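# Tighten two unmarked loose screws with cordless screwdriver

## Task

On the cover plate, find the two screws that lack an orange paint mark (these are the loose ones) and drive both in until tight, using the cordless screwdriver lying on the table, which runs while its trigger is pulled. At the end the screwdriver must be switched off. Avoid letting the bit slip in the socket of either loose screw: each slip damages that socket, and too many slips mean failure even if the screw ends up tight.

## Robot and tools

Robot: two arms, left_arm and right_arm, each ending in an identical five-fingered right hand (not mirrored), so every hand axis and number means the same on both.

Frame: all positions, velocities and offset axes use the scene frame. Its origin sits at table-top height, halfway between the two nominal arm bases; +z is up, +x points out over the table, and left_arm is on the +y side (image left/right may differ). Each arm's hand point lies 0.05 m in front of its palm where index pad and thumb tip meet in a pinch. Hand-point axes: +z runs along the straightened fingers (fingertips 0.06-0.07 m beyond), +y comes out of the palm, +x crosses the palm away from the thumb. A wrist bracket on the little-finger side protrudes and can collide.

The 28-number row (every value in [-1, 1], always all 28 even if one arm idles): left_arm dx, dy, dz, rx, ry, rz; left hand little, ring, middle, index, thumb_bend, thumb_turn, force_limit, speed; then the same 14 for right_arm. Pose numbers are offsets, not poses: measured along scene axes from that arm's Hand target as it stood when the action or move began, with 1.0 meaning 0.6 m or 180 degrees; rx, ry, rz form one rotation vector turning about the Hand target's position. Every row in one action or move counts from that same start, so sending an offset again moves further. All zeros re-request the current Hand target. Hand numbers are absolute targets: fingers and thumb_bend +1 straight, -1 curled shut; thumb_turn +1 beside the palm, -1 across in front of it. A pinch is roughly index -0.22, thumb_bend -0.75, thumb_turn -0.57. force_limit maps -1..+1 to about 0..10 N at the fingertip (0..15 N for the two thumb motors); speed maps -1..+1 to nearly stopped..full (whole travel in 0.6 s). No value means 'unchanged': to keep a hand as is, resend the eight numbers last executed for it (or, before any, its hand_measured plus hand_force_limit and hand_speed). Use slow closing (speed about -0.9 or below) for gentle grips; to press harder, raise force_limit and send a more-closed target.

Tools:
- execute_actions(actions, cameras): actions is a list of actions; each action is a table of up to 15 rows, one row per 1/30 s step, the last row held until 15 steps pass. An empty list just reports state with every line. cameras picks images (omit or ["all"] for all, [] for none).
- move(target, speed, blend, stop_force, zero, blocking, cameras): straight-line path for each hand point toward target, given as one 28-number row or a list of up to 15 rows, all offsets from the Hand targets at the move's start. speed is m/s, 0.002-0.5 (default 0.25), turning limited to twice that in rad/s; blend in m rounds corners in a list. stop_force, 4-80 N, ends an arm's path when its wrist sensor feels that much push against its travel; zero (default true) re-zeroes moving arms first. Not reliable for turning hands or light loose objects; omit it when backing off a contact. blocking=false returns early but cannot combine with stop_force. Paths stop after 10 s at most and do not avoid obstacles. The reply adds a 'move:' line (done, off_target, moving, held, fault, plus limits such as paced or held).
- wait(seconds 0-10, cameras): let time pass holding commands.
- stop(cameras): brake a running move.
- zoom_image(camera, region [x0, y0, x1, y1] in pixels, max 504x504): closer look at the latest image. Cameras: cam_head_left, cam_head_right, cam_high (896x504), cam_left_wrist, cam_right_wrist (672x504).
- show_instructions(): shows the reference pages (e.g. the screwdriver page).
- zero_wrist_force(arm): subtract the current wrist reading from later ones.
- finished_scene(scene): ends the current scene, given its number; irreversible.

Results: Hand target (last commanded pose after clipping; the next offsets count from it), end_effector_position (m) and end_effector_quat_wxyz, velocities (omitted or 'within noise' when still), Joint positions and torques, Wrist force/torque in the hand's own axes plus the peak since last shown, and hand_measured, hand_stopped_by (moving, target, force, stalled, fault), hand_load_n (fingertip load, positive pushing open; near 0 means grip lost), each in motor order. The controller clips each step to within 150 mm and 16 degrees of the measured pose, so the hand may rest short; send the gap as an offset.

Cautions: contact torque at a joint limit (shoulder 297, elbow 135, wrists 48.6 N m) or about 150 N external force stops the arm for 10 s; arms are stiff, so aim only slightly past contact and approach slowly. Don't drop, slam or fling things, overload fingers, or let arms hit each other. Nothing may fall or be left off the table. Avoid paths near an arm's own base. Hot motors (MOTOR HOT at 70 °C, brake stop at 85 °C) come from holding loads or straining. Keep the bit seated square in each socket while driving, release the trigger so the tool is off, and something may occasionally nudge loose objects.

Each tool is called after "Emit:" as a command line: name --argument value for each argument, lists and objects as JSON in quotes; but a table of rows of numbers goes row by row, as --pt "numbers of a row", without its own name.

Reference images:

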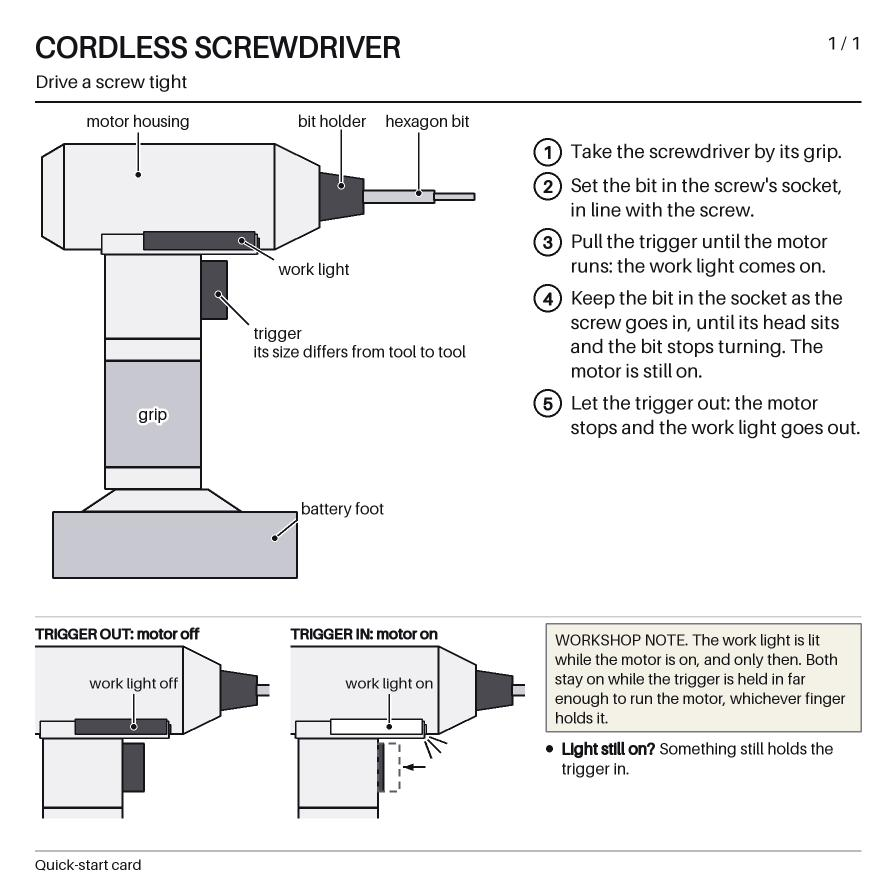

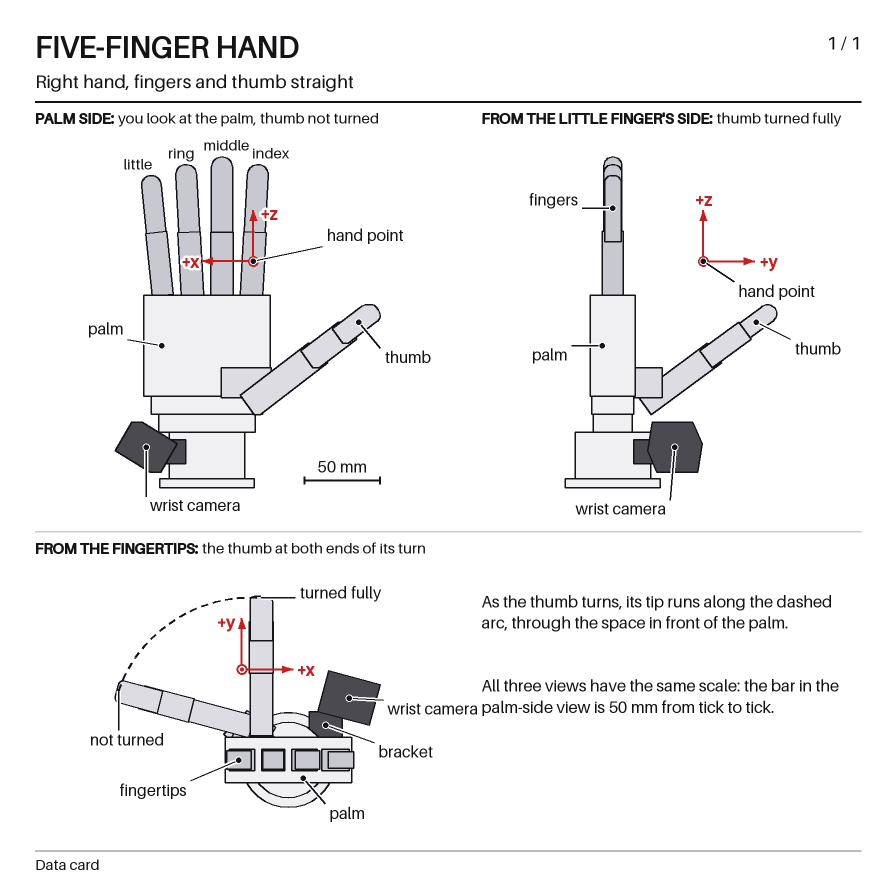

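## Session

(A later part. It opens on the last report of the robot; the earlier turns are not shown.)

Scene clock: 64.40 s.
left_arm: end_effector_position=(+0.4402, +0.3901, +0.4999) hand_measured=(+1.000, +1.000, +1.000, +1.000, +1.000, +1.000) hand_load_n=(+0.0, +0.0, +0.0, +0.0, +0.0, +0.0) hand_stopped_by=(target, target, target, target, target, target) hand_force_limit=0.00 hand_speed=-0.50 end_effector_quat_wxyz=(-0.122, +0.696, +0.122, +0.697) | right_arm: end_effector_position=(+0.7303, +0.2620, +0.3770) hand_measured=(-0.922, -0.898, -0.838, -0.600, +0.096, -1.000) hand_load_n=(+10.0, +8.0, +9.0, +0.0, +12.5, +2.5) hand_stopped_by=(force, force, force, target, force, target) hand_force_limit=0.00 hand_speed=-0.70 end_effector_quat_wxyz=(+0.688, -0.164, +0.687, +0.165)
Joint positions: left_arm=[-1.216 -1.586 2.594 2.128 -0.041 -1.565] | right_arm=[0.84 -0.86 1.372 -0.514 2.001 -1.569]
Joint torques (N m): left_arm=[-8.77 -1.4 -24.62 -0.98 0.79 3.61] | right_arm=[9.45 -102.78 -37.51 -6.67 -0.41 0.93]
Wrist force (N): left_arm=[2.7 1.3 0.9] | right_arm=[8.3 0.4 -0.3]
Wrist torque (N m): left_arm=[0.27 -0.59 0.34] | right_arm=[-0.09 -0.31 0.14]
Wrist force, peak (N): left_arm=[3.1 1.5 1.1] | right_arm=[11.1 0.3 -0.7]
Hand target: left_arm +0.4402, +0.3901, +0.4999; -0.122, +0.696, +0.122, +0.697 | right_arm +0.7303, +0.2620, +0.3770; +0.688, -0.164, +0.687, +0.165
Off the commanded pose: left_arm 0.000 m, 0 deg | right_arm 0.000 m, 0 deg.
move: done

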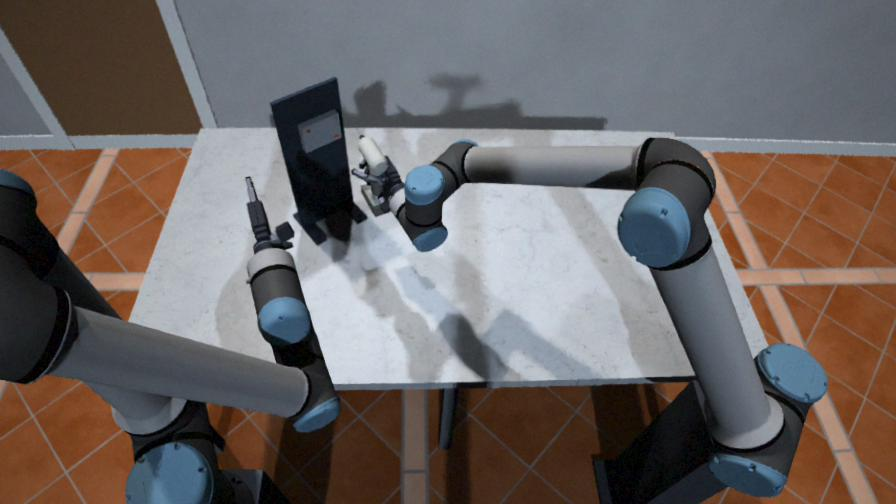

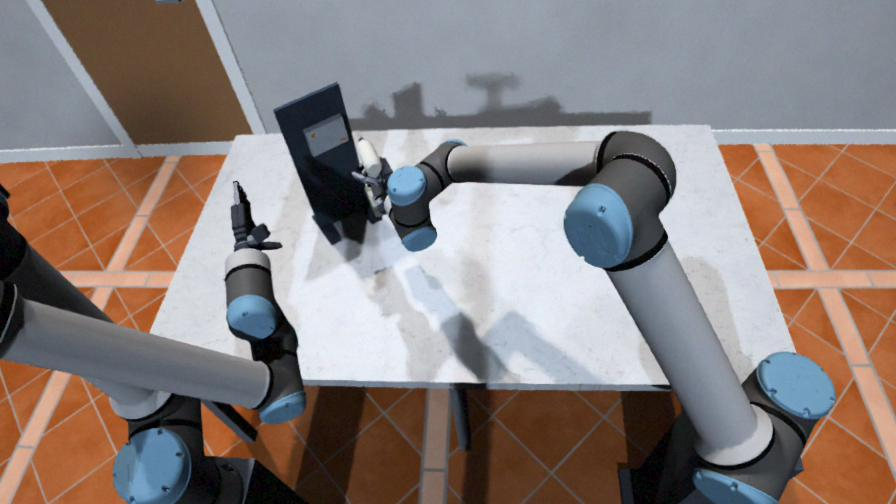

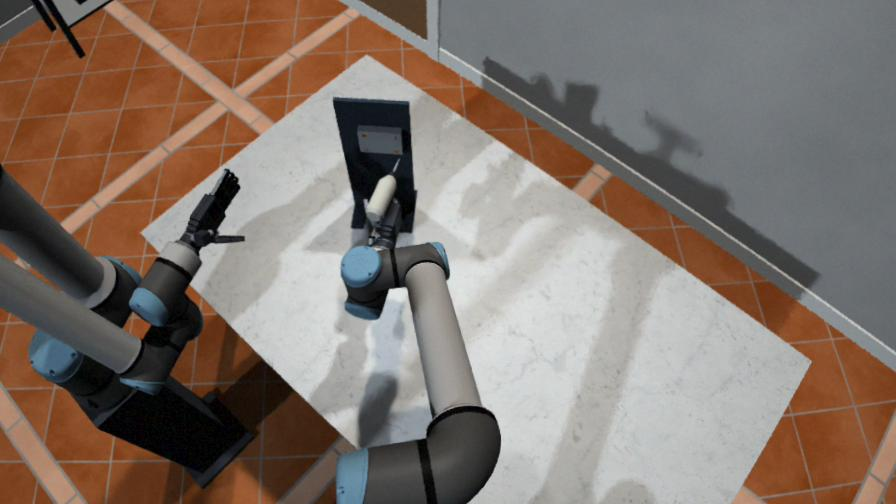

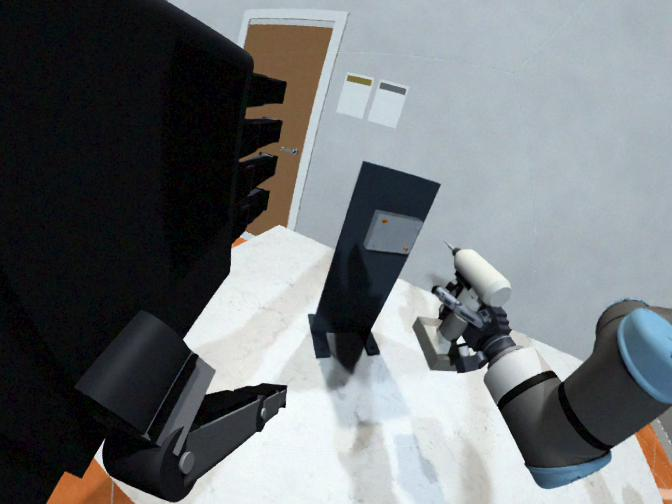

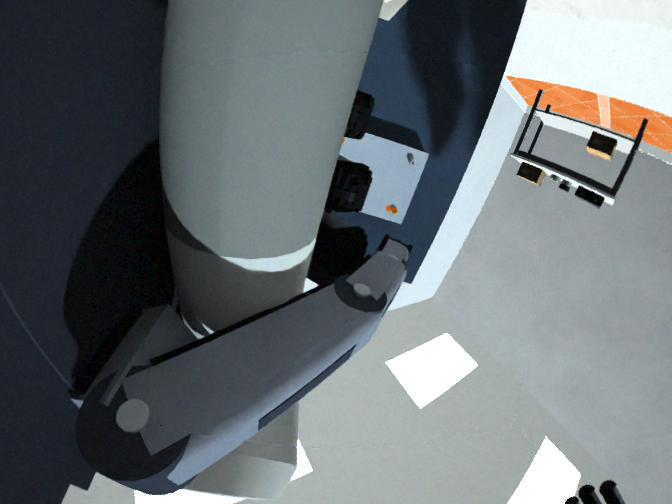

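Emit:
move --pt "0.2 -0.03 0.239 -0.05 0.13 0 1 1 1 1 1 1 0 -0.5 0 0 0 0 0 0 -0.98 -0.98 -0.98 -0.6 -0.98 -1 0.0 -0.7" --pt "0.611 -0.10 0.239 -0.095 0.261 0 1 1 1 1 1 1 0 -0.5 0 0 0 0 0 0 -0.98 -0.98 -0.98 -0.6 -0.98 -1 0.0 -0.7" --speed 0.2 --blend 0.04

Emit:
zoom_image --camera "cam_left_wrist" --region '[236, 100, 572, 352]'

Scene clock: 68.97 s.
left_arm: end_effector_position=(+0.8067, +0.3301, +0.6432) hand_measured=(+1.000, +1.000, +1.000, +1.000, +1.000, +1.000) hand_load_n=(+0.0, +0.0, +0.0, +0.0, +0.0, +0.0) hand_stopped_by=(target, target, target, target, target, target) hand_force_limit=0.00 hand_speed=-0.50 end_effector_quat_wxyz=(-0.059, +0.925, +0.163, +0.337) | right_arm: end_effector_position=(+0.7303, +0.2620, +0.3770) hand_measured=(-0.922, -0.898, -0.838, -0.600, +0.096, -1.000) hand_load_n=(+10.0, +8.0, +9.0, +0.0, +12.5, +2.5) hand_stopped_by=(force, force, force, target, force, target) hand_force_limit=0.00 hand_speed=-0.70 end_effector_quat_wxyz=(+0.688, -0.164, +0.687, +0.165)
Joint positions: left_arm=[-0.55 -1.418 1.553 4.077 -1.061 -2.302] | right_arm=[0.84 -0.86 1.372 -0.514 2.001 -1.569]
Joint torques (N m): left_arm=[1.81 -36.63 -58.22 -4.08 -0.23 -4.25] | right_arm=[6.45 -113.97 -44.15 -1.88 1.03 1.88]
Wrist force (N): left_arm=[1.5 1.9 -0.8] | right_arm=[8.1 0.5 -0.2]
Wrist torque (N m): left_arm=[0.53 -0.29 0.30] | right_arm=[-0.07 -0.28 0.13]
Wrist force, peak (N): left_arm=[4.9 2.4 0.4] | right_arm=[8.5 0.5 -0.7]
Hand target: left_arm +0.8068, +0.3301, +0.6433; -0.058, +0.925, +0.163, +0.337 | right_arm +0.7303, +0.2620, +0.3770; +0.688, -0.164, +0.687, +0.165
Off the commanded pose: left_arm 0.000 m, 0 deg | right_arm 0.000 m, 0 deg.
move: done; blend cut to 0 m at target 1

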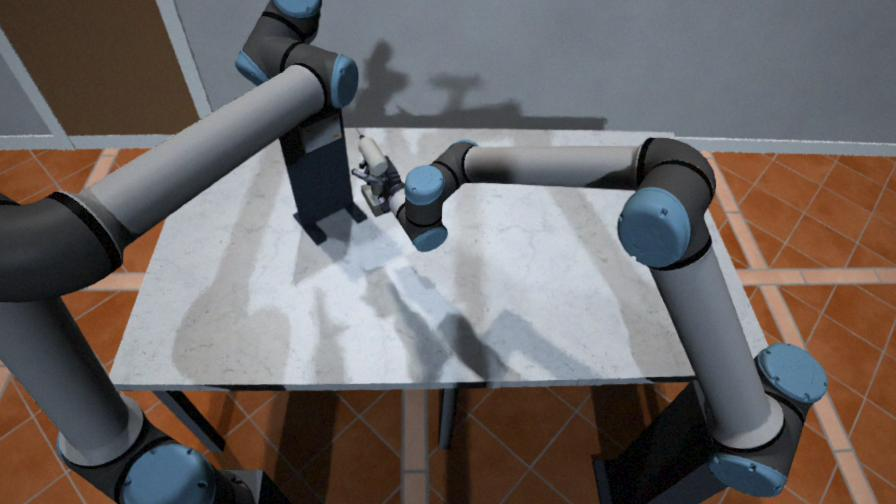

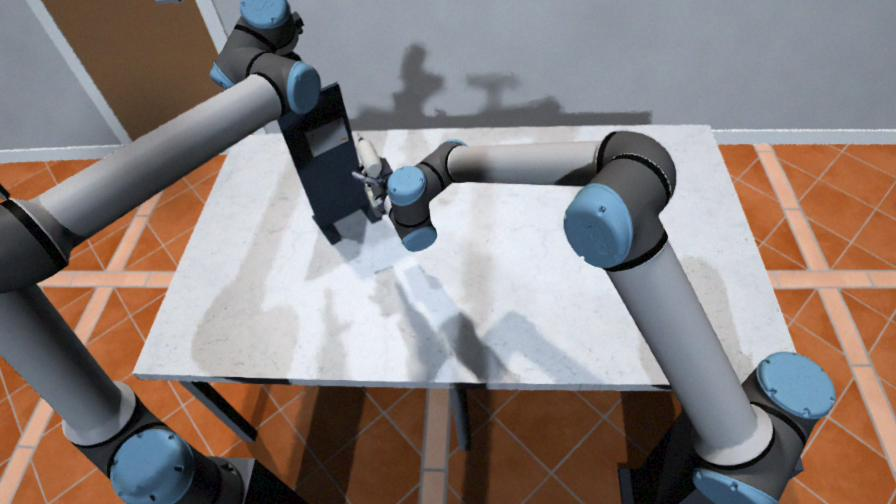

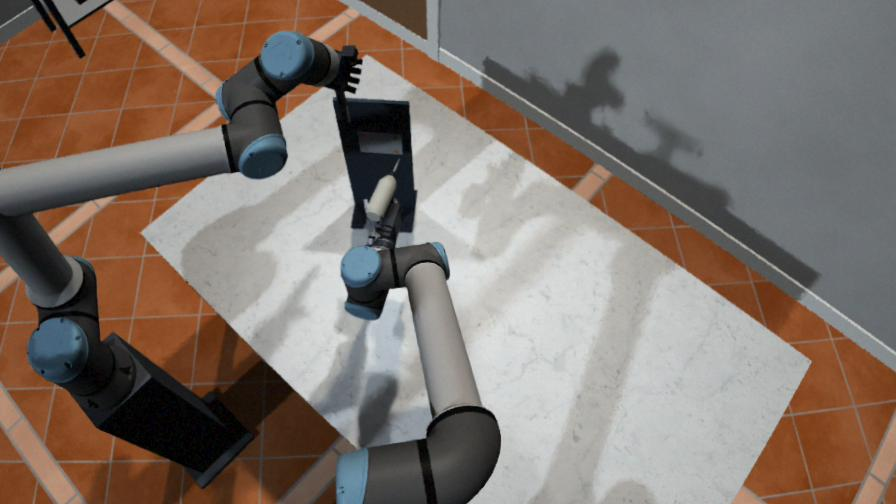

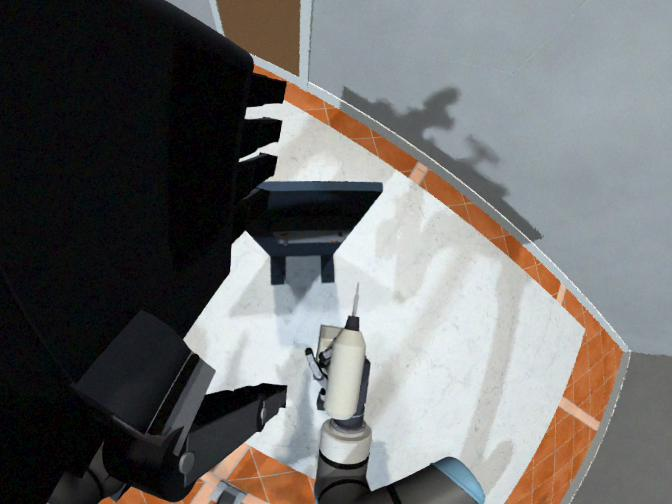

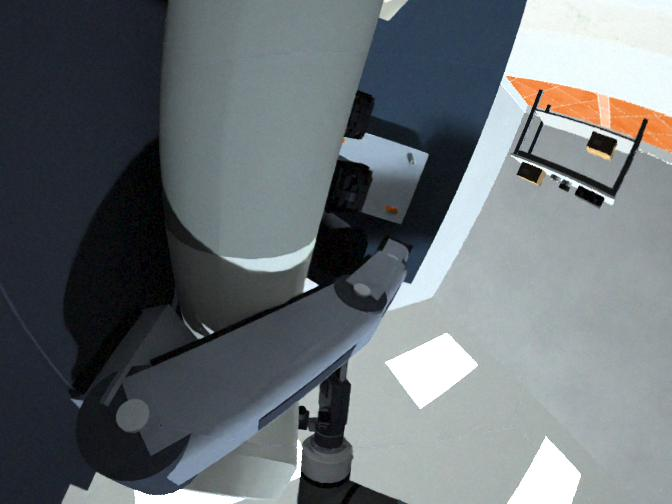

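Scaled by 1.500 from the camera's 672x504 image, which has a finer 960x720 frame.

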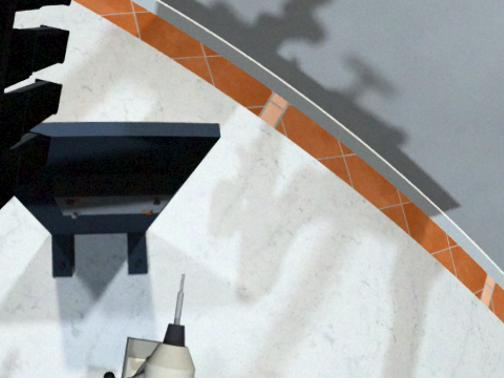

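Emit:
zoom_image --camera "cam_left_wrist" --region '[250, 170, 400, 290]'

Emit:
zoom_image --camera "cam_left_wrist" --region '[290, 270, 420, 430]'

Scaled by 3.360 from the camera's 672x504 image, which has a finer 960x720 frame.

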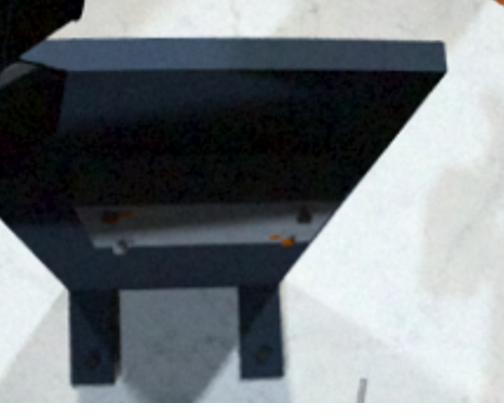

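Scaled by 3.150 from the camera's 672x504 image, which has a finer 960x720 frame.

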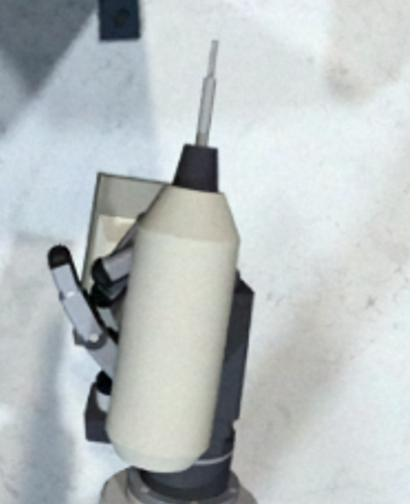

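Emit:
move --target '[0,0,0,0,0,0,1,1,1,1,1,1,0,-0.5,0.005,-0.0067,0,0,0,0.06,-0.98,-0.98,-0.98,-0.6,-0.98,-1,0.0,-0.7]' --speed 0.08

Emit:
zoom_image --camera "cam_left_wrist" --region '[250, 170, 400, 290]'

Emit:
zoom_image --camera "cam_left_wrist" --region '[270, 270, 400, 430]'

Scene clock: 71.53 s.
left_arm: end_effector_position=(+0.8068, +0.3301, +0.6433) hand_measured=(+1.000, +1.000, +1.000, +1.000, +1.000, +1.000) hand_load_n=(+0.0, +0.0, +0.0, +0.0, +0.0, +0.0) hand_stopped_by=(target, target, target, target, target, target) hand_force_limit=0.00 hand_speed=-0.50 end_effector_quat_wxyz=(-0.058, +0.925, +0.163, +0.337) | right_arm: end_effector_position=(+0.7335, +0.2578, +0.3771) hand_measured=(-0.922, -0.898, -0.838, -0.600, +0.096, -1.000) hand_load_n=(+10.0, +8.5, +9.0, +0.0, +12.5, +2.5) hand_stopped_by=(force, force, force, target, force, target) hand_force_limit=0.00 hand_speed=-0.70 end_effector_quat_wxyz=(+0.669, -0.228, +0.669, +0.229)
Joint positions: left_arm=[-0.55 -1.418 1.553 4.077 -1.061 -2.302] | right_arm=[0.776 -0.884 1.415 -0.533 1.75 -1.569]
Joint torques (N m): left_arm=[9.13 -38.25 -52.83 -2.6 -1.26 -3.59] | right_arm=[15.19 -99 -49.34 -3.39 -0.04 1.74]
Wrist force (N): left_arm=[1.6 1.6 -1.0] | right_arm=[7.9 0.2 -0.6]
Wrist torque (N m): left_arm=[0.50 -0.29 0.29] | right_arm=[-0.10 -0.24 0.11]
Wrist force, peak (N): left_arm=[2.0 2.1 -0.8] | right_arm=[8.4 0.3 -0.4]
Hand target: left_arm +0.8068, +0.3301, +0.6433; -0.058, +0.925, +0.163, +0.337 | right_arm +0.7333, +0.2580, +0.3770; +0.669, -0.228, +0.669, +0.229
Off the commanded pose: left_arm 0.000 m, 0 deg | right_arm 0.000 m, 0 deg.
move: done

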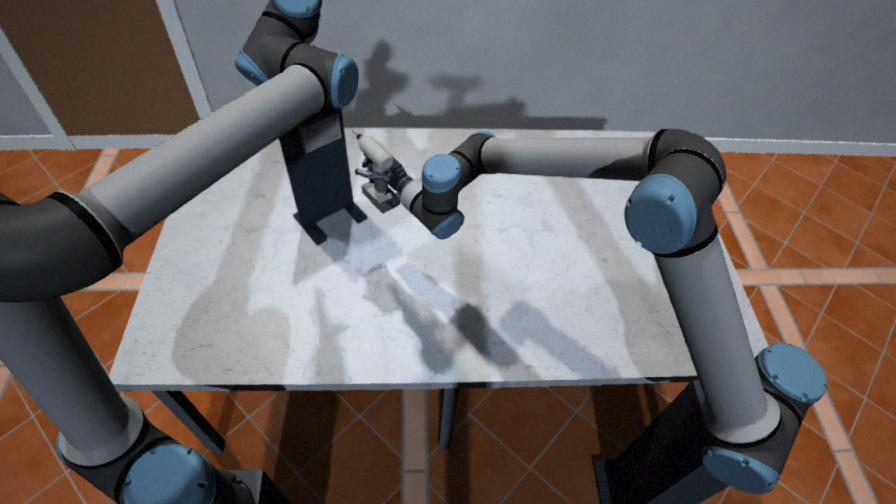

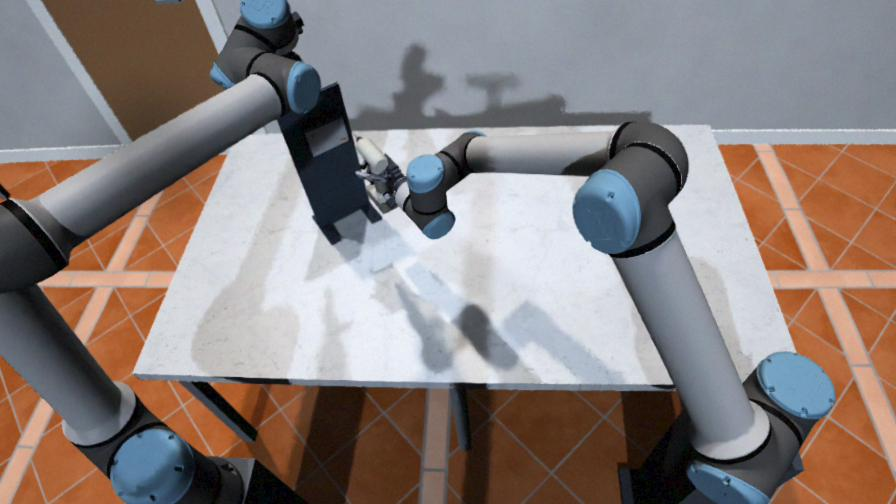

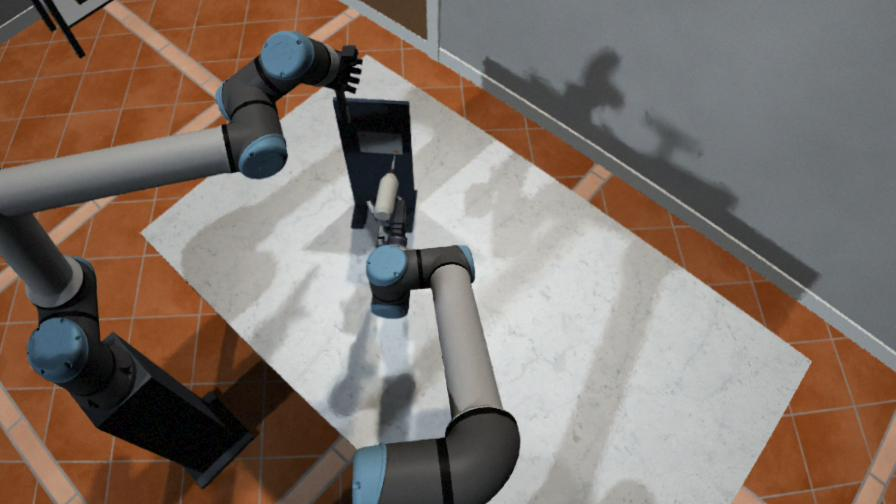

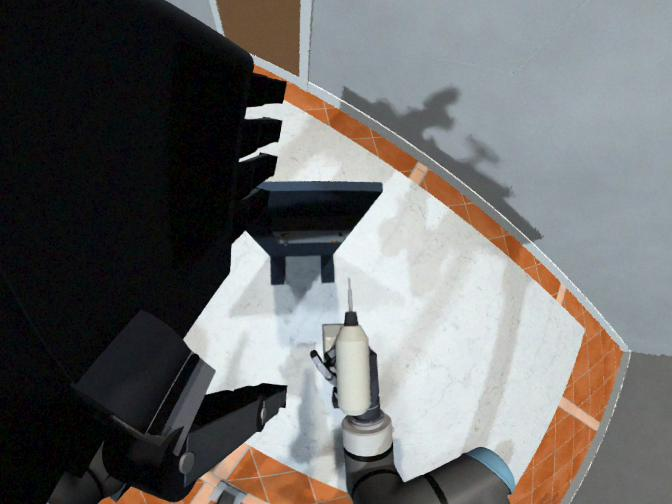

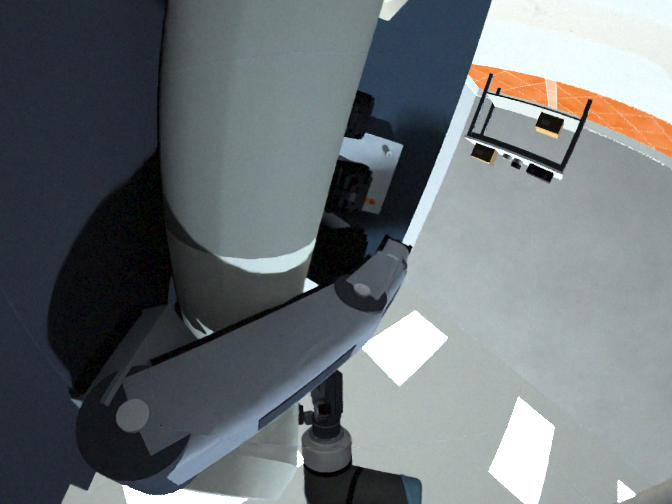

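Scaled by 3.360 from the camera's 672x504 image, which has a finer 960x720 frame.

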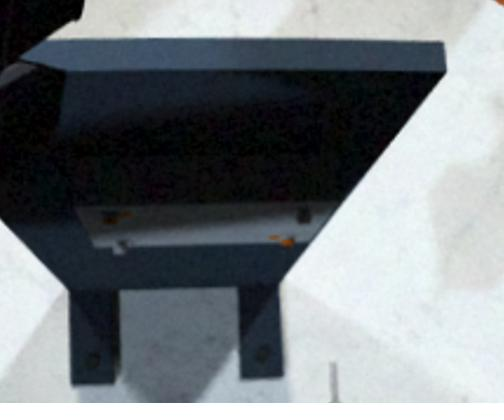

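Scaled by 3.150 from the camera's 672x504 image, which has a finer 960x720 frame.

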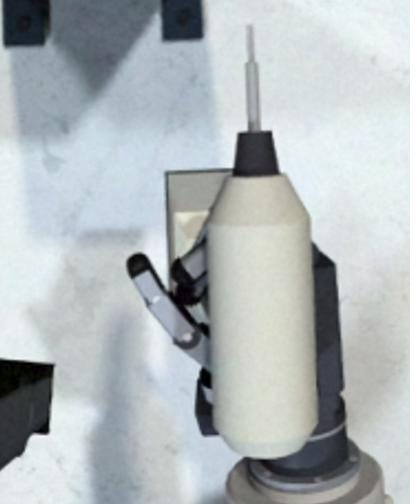

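Emit:
move --pt "-0.25 0.15 0 -0.008 -0.094 -0.061 1 1 1 1 1 1 0 -0.5 0 0 0 0 0 0 -0.98 -0.98 -0.98 -0.6 -0.98 -1 0.0 -0.7" --pt "-0.296 0.313 -0.292 -0.033 -0.376 -0.245 1 1 1 1 1 1 0 -0.5 0 0 0 0 0 0 -0.98 -0.98 -0.98 -0.6 -0.98 -1 0.0 -0.7" --speed 0.2 --cameras '["cam_head_left","cam_high","cam_left_wrist"]'

Emit:
zoom_image --camera "cam_left_wrist" --region '[236, 120, 572, 372]'

Scene clock: 77.07 s.
left_arm: end_effector_position=(+0.6293, +0.5179, +0.4682) hand_measured=(+1.000, +1.000, +1.000, +1.000, +1.000, +1.000) hand_load_n=(+0.0, +0.0, +0.0, +0.0, +0.0, +0.0) hand_stopped_by=(target, target, target, target, target, target) hand_force_limit=0.00 hand_speed=-0.50 end_effector_quat_wxyz=(+0.207, +0.581, -0.156, +0.771) | right_arm: end_effector_position=(+0.7333, +0.2580, +0.3770) hand_measured=(-0.922, -0.898, -0.838, -0.600, +0.096, -1.000) hand_load_n=(+10.0, +8.0, +9.0, -0.5, +12.5, +2.5) hand_stopped_by=(force, force, force, target, force, target) hand_force_limit=0.00 hand_speed=-0.70 end_effector_quat_wxyz=(+0.669, -0.228, +0.669, +0.229)
Joint positions: left_arm=[-0.098 -1.064 2.156 1.739 -2.011 -1.707] | right_arm=[0.777 -0.884 1.415 -0.532 1.75 -1.569]
Joint torques (N m): left_arm=[-1.28 -45.71 -7.52 -4.23 -1.03 4.48] | right_arm=[14.12 -97.96 -38.65 -4 0.86 -0.2]
Wrist force (N): left_arm=[2.6 1.7 1.4] | right_arm=[8.2 0.5 -0.5]
Wrist torque (N m): left_arm=[0.26 -0.59 0.34] | right_arm=[-0.06 -0.31 0.15]
Wrist force, peak (N): left_arm=[3.3 3.7 -0.1] | right_arm=[8.5 0.3 -0.7]
Hand target: left_arm +0.6292, +0.5179, +0.4681; +0.207, +0.581, -0.156, +0.771 | right_arm +0.7333, +0.2580, +0.3770; +0.669, -0.228, +0.669, +0.229
Off the commanded pose: left_arm 0.000 m, 0 deg | right_arm 0.000 m, 0 deg.
move: done
Images, in order: cam_head_left, cam_high, cam_left_wrist.

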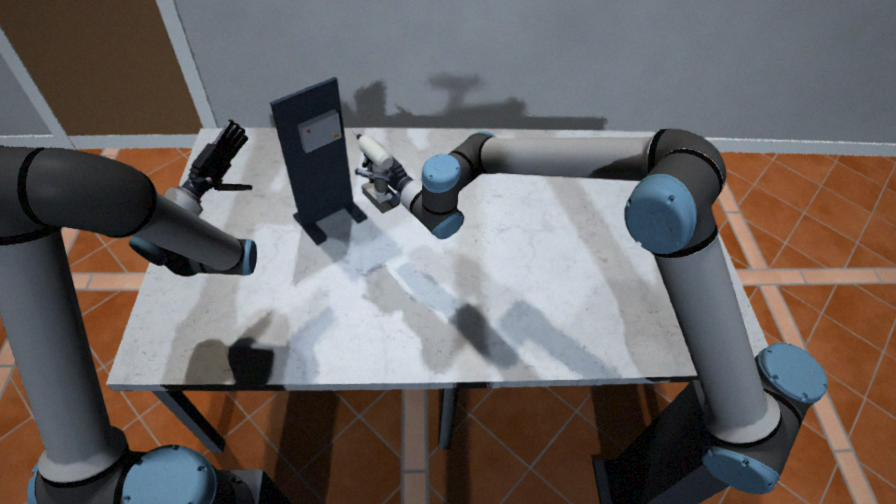

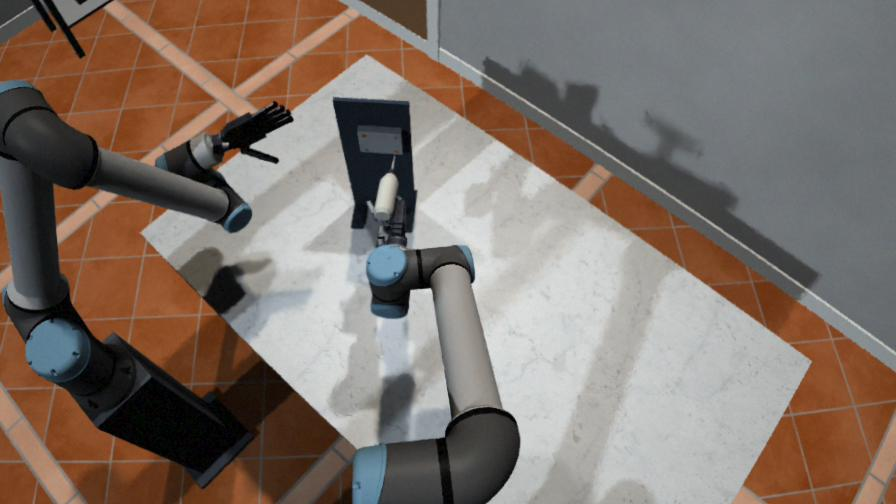

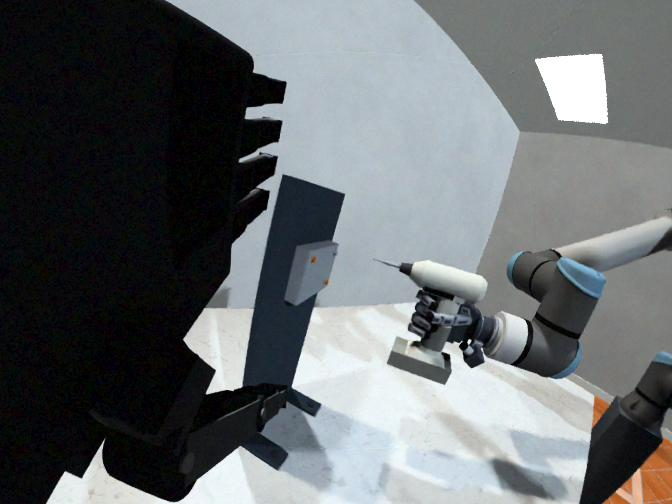

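Scaled by 1.500 from the camera's 672x504 image, which has a finer 960x720 frame.

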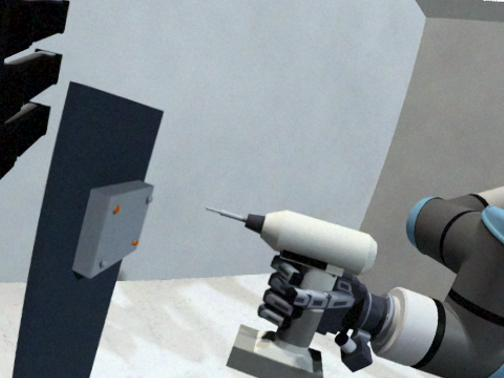

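Emit:
zoom_image --camera "cam_left_wrist" --region '[366, 240, 496, 320]'

Emit:
zoom_image --camera "cam_left_wrist" --region '[270, 170, 390, 320]'

Scaled by 3.877 from the camera's 672x504 image, which has a finer 960x720 frame.

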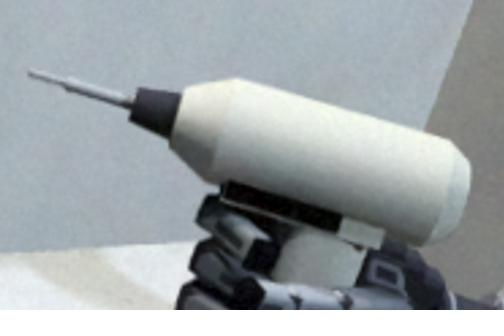

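Scaled by 3.360 from the camera's 672x504 image, which has a finer 960x720 frame.

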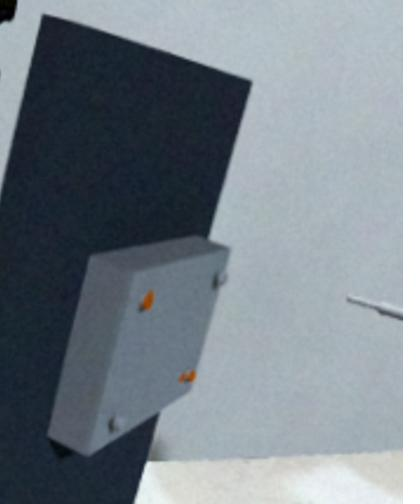

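Emit:
move --target '[0,0,0,0,0,0,1,1,1,1,1,1,0,-0.5,0.053,0.0543,-0.0213,0.0033,-0.0044,0,-0.98,-0.98,-0.98,-0.6,-0.98,-1,0.0,-0.7]' --speed 0.06 --cameras '["cam_head_left","cam_high","cam_left_wrist"]'

Emit:
zoom_image --camera "cam_left_wrist" --region '[280, 200, 400, 320]'

Emit:
zoom_image --camera "cam_left_wrist" --region '[330, 230, 460, 310]'

Scene clock: 79.27 s.
left_arm: end_effector_position=(+0.6292, +0.5179, +0.4681) hand_measured=(+1.000, +1.000, +1.000, +1.000, +1.000, +1.000) hand_load_n=(+0.0, +0.0, +0.0, +0.0, +0.0, +0.0) hand_stopped_by=(target, target, target, target, target, target) hand_force_limit=0.00 hand_speed=-0.50 end_effector_quat_wxyz=(+0.207, +0.581, -0.156, +0.771) | right_arm: end_effector_position=(+0.7652, +0.2905, +0.3642) hand_measured=(-0.922, -0.898, -0.838, -0.600, +0.096, -1.000) hand_load_n=(+10.0, +8.0, +8.5, +0.0, +12.5, +2.5) hand_stopped_by=(force, force, force, target, force, target) hand_force_limit=0.00 hand_speed=-0.70 end_effector_quat_wxyz=(+0.675, -0.226, +0.663, +0.231)
Joint positions: left_arm=[-0.098 -1.064 2.156 1.739 -2.011 -1.707] | right_arm=[0.774 -0.806 1.309 -0.521 1.747 -1.572]
Joint torques (N m): left_arm=[-3.33 -39.91 -11.97 -2.29 -1.1 3.55] | right_arm=[-8.68 -123.83 -38.02 -4.5 -0.63 -1.01]
Wrist force (N): left_arm=[2.3 1.2 1.2] | right_arm=[8.2 0.5 -1.2]
Wrist torque (N m): left_arm=[0.19 -0.55 0.31] | right_arm=[-0.03 -0.25 0.13]
Wrist force, peak (N): left_arm=[3.0 1.6 1.5] | right_arm=[8.7 0.3 0.5]
Hand target: left_arm +0.6292, +0.5179, +0.4681; +0.207, +0.581, -0.156, +0.771 | right_arm +0.7651, +0.2906, +0.3643; +0.675, -0.226, +0.663, +0.231
Off the commanded pose: left_arm 0.000 m, 0 deg | right_arm 0.000 m, 0 deg.
move: done
Images, in order: cam_head_left, cam_high, cam_left_wrist.

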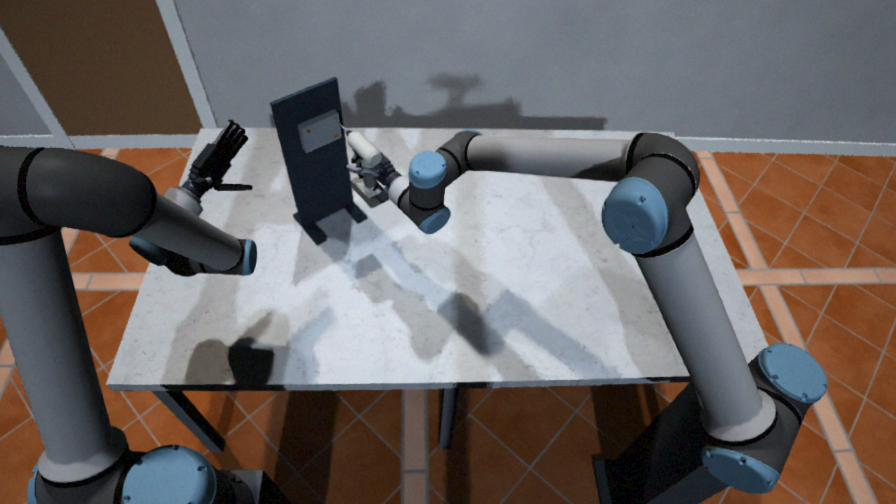

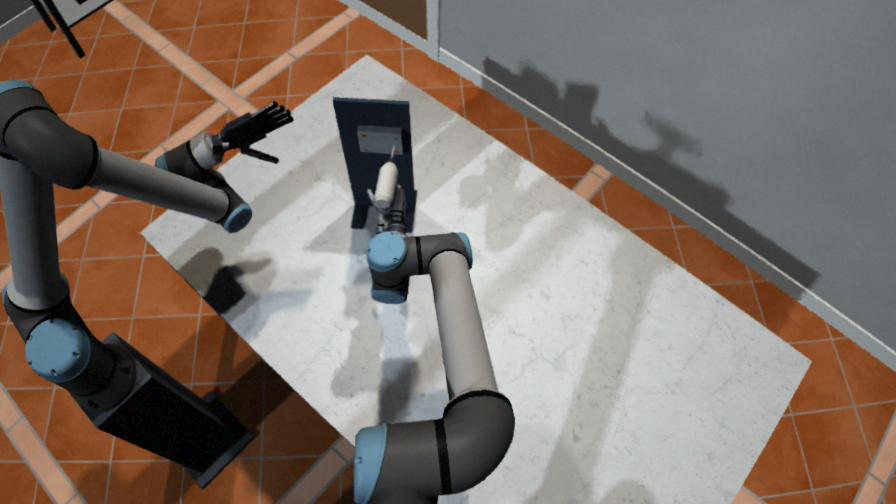

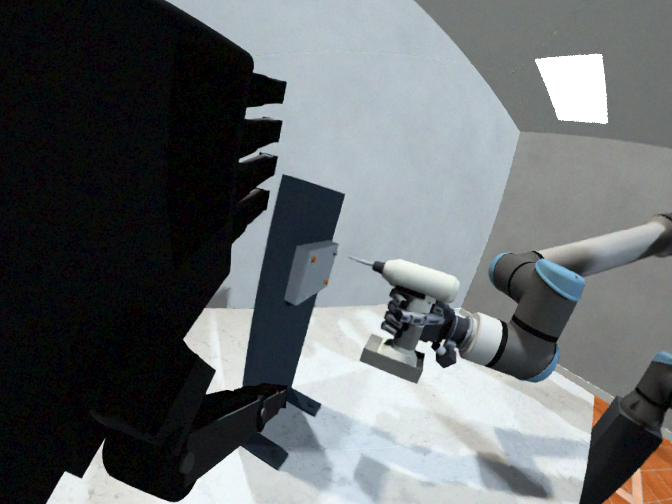

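Scaled by 4.200 from the camera's 672x504 image, which has a finer 960x720 frame.

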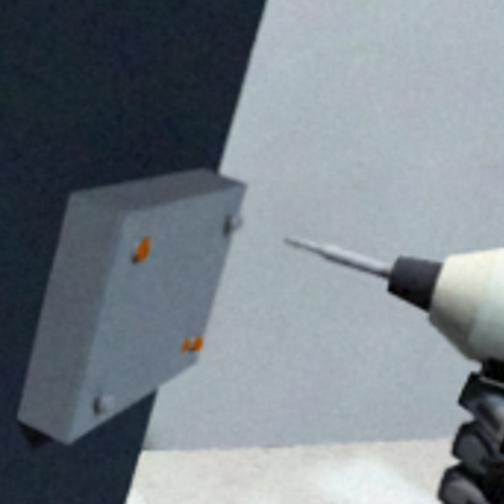

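Scaled by 3.877 from the camera's 672x504 image, which has a finer 960x720 frame.

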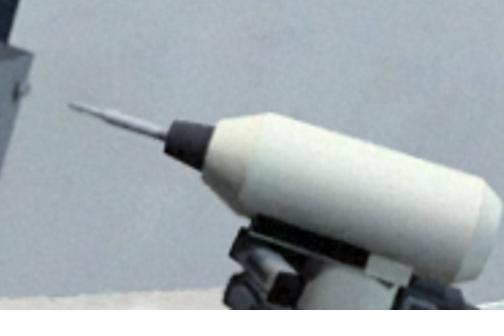

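Emit:
move --pt "0.03 -0.05 0.203 0.0226 0.128 0.105 1 1 1 1 1 1 0 -0.5 0 0 0 0 0 0 -0.98 -0.98 -0.98 -0.6 -0.98 -1 0.0 -0.7" --pt "0.230 -0.308 0.203 0.0452 0.2567 0.21 1 1 1 1 1 1 0 -0.5 0 0 0 0 0 0 -0.98 -0.98 -0.98 -0.6 -0.98 -1 0.0 -0.7" --speed 0.2 --cameras '["cam_head_left","cam_high","cam_left_wrist"]'

Emit:
zoom_image --camera "cam_left_wrist" --region '[280, 200, 400, 320]'

Scene clock: 84.30 s.
left_arm: end_effector_position=(+0.7672, +0.3330, +0.5898) hand_measured=(+1.000, +1.000, +1.000, +1.000, +1.000, +1.000) hand_load_n=(+0.0, +0.0, +0.0, +0.0, +0.0, +0.0) hand_stopped_by=(target, target, target, target, target, target) hand_force_limit=0.00 hand_speed=-0.50 end_effector_quat_wxyz=(-0.043, +0.863, +0.076, +0.498) | right_arm: end_effector_position=(+0.7651, +0.2906, +0.3643) hand_measured=(-0.922, -0.898, -0.838, -0.600, +0.096, -1.000) hand_load_n=(+10.0, +8.0, +9.0, +0.0, +12.5, +2.5) hand_stopped_by=(force, force, force, target, force, target) hand_force_limit=0.00 hand_speed=-0.70 end_effector_quat_wxyz=(+0.675, -0.226, +0.663, +0.231)
Joint positions: left_arm=[-0.603 -1.467 1.892 3.381 -0.945 -2.002] | right_arm=[0.774 -0.806 1.309 -0.522 1.748 -1.572]
Joint torques (N m): left_arm=[-1.5 -55.76 -41.43 -0.48 1.64 0.23] | right_arm=[11.93 -121.9 -45.18 -4.74 0.85 0.61]
Wrist force (N): left_arm=[2.7 1.8 0.0] | right_arm=[7.7 0.2 -1.3]
Wrist torque (N m): left_arm=[0.46 -0.51 0.37] | right_arm=[-0.06 -0.17 0.09]
Wrist force, peak (N): left_arm=[4.2 2.4 0.7] | right_arm=[8.6 0.4 -0.7]
Hand target: left_arm +0.7672, +0.3331, +0.5899; -0.043, +0.863, +0.076, +0.498 | right_arm +0.7651, +0.2906, +0.3643; +0.675, -0.226, +0.663, +0.231
Off the commanded pose: left_arm 0.000 m, 0 deg | right_arm 0.000 m, 0 deg.
move: done
Images, in order: cam_head_left, cam_high, cam_left_wrist.

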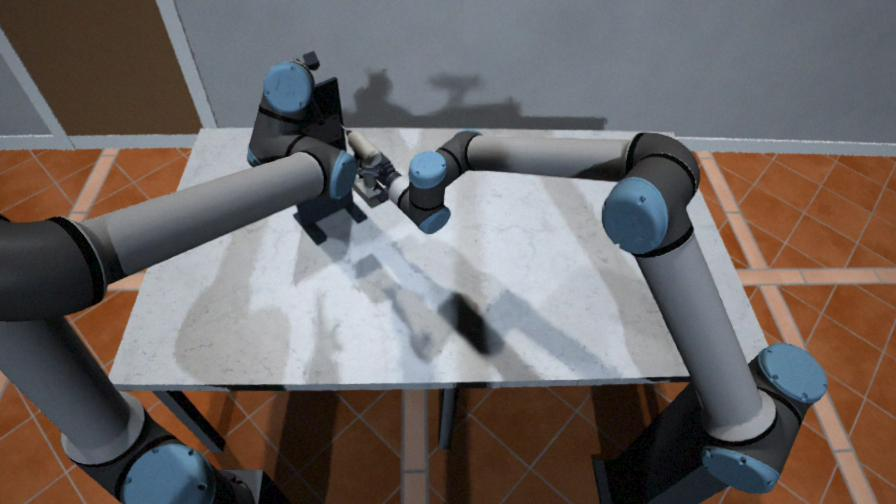

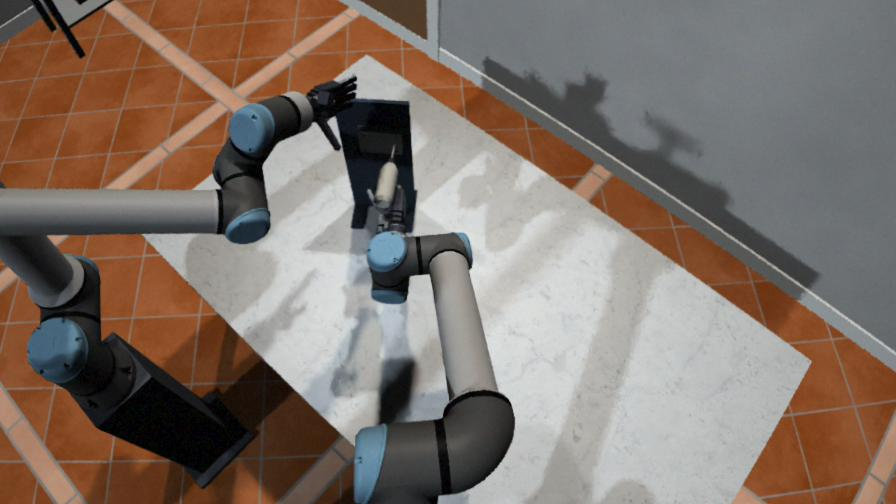

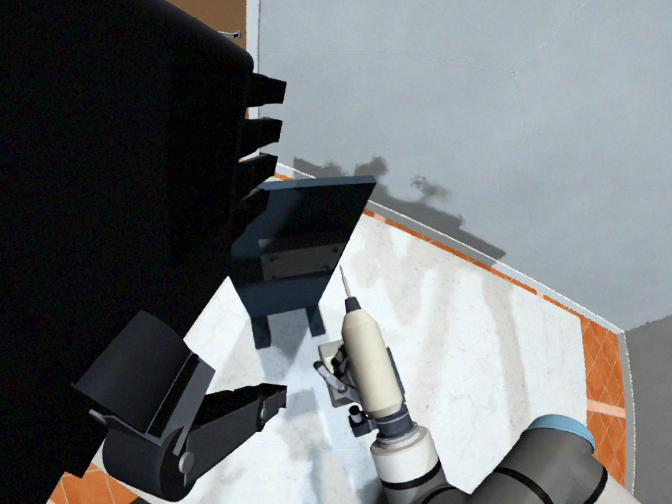

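Scaled by 4.200 from the camera's 672x504 image, which has a finer 960x720 frame.

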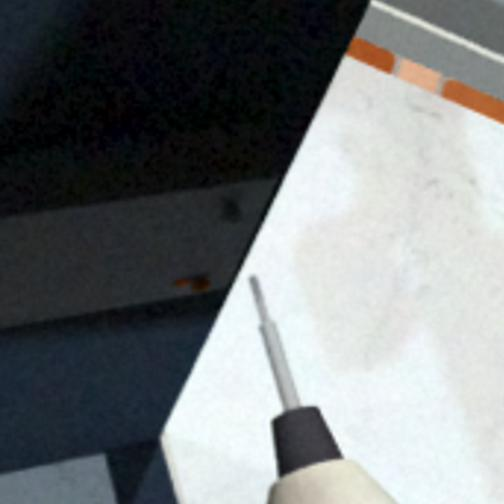

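Emit:
zoom_image --camera "cam_left_wrist" --region '[310, 235, 370, 300]'

Scaled by 7.754 from the camera's 672x504 image, which has a finer 960x720 frame.

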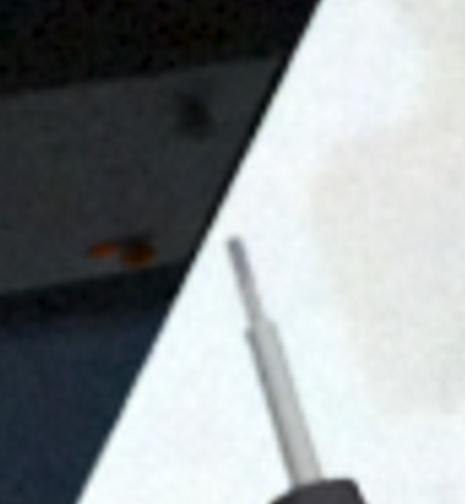

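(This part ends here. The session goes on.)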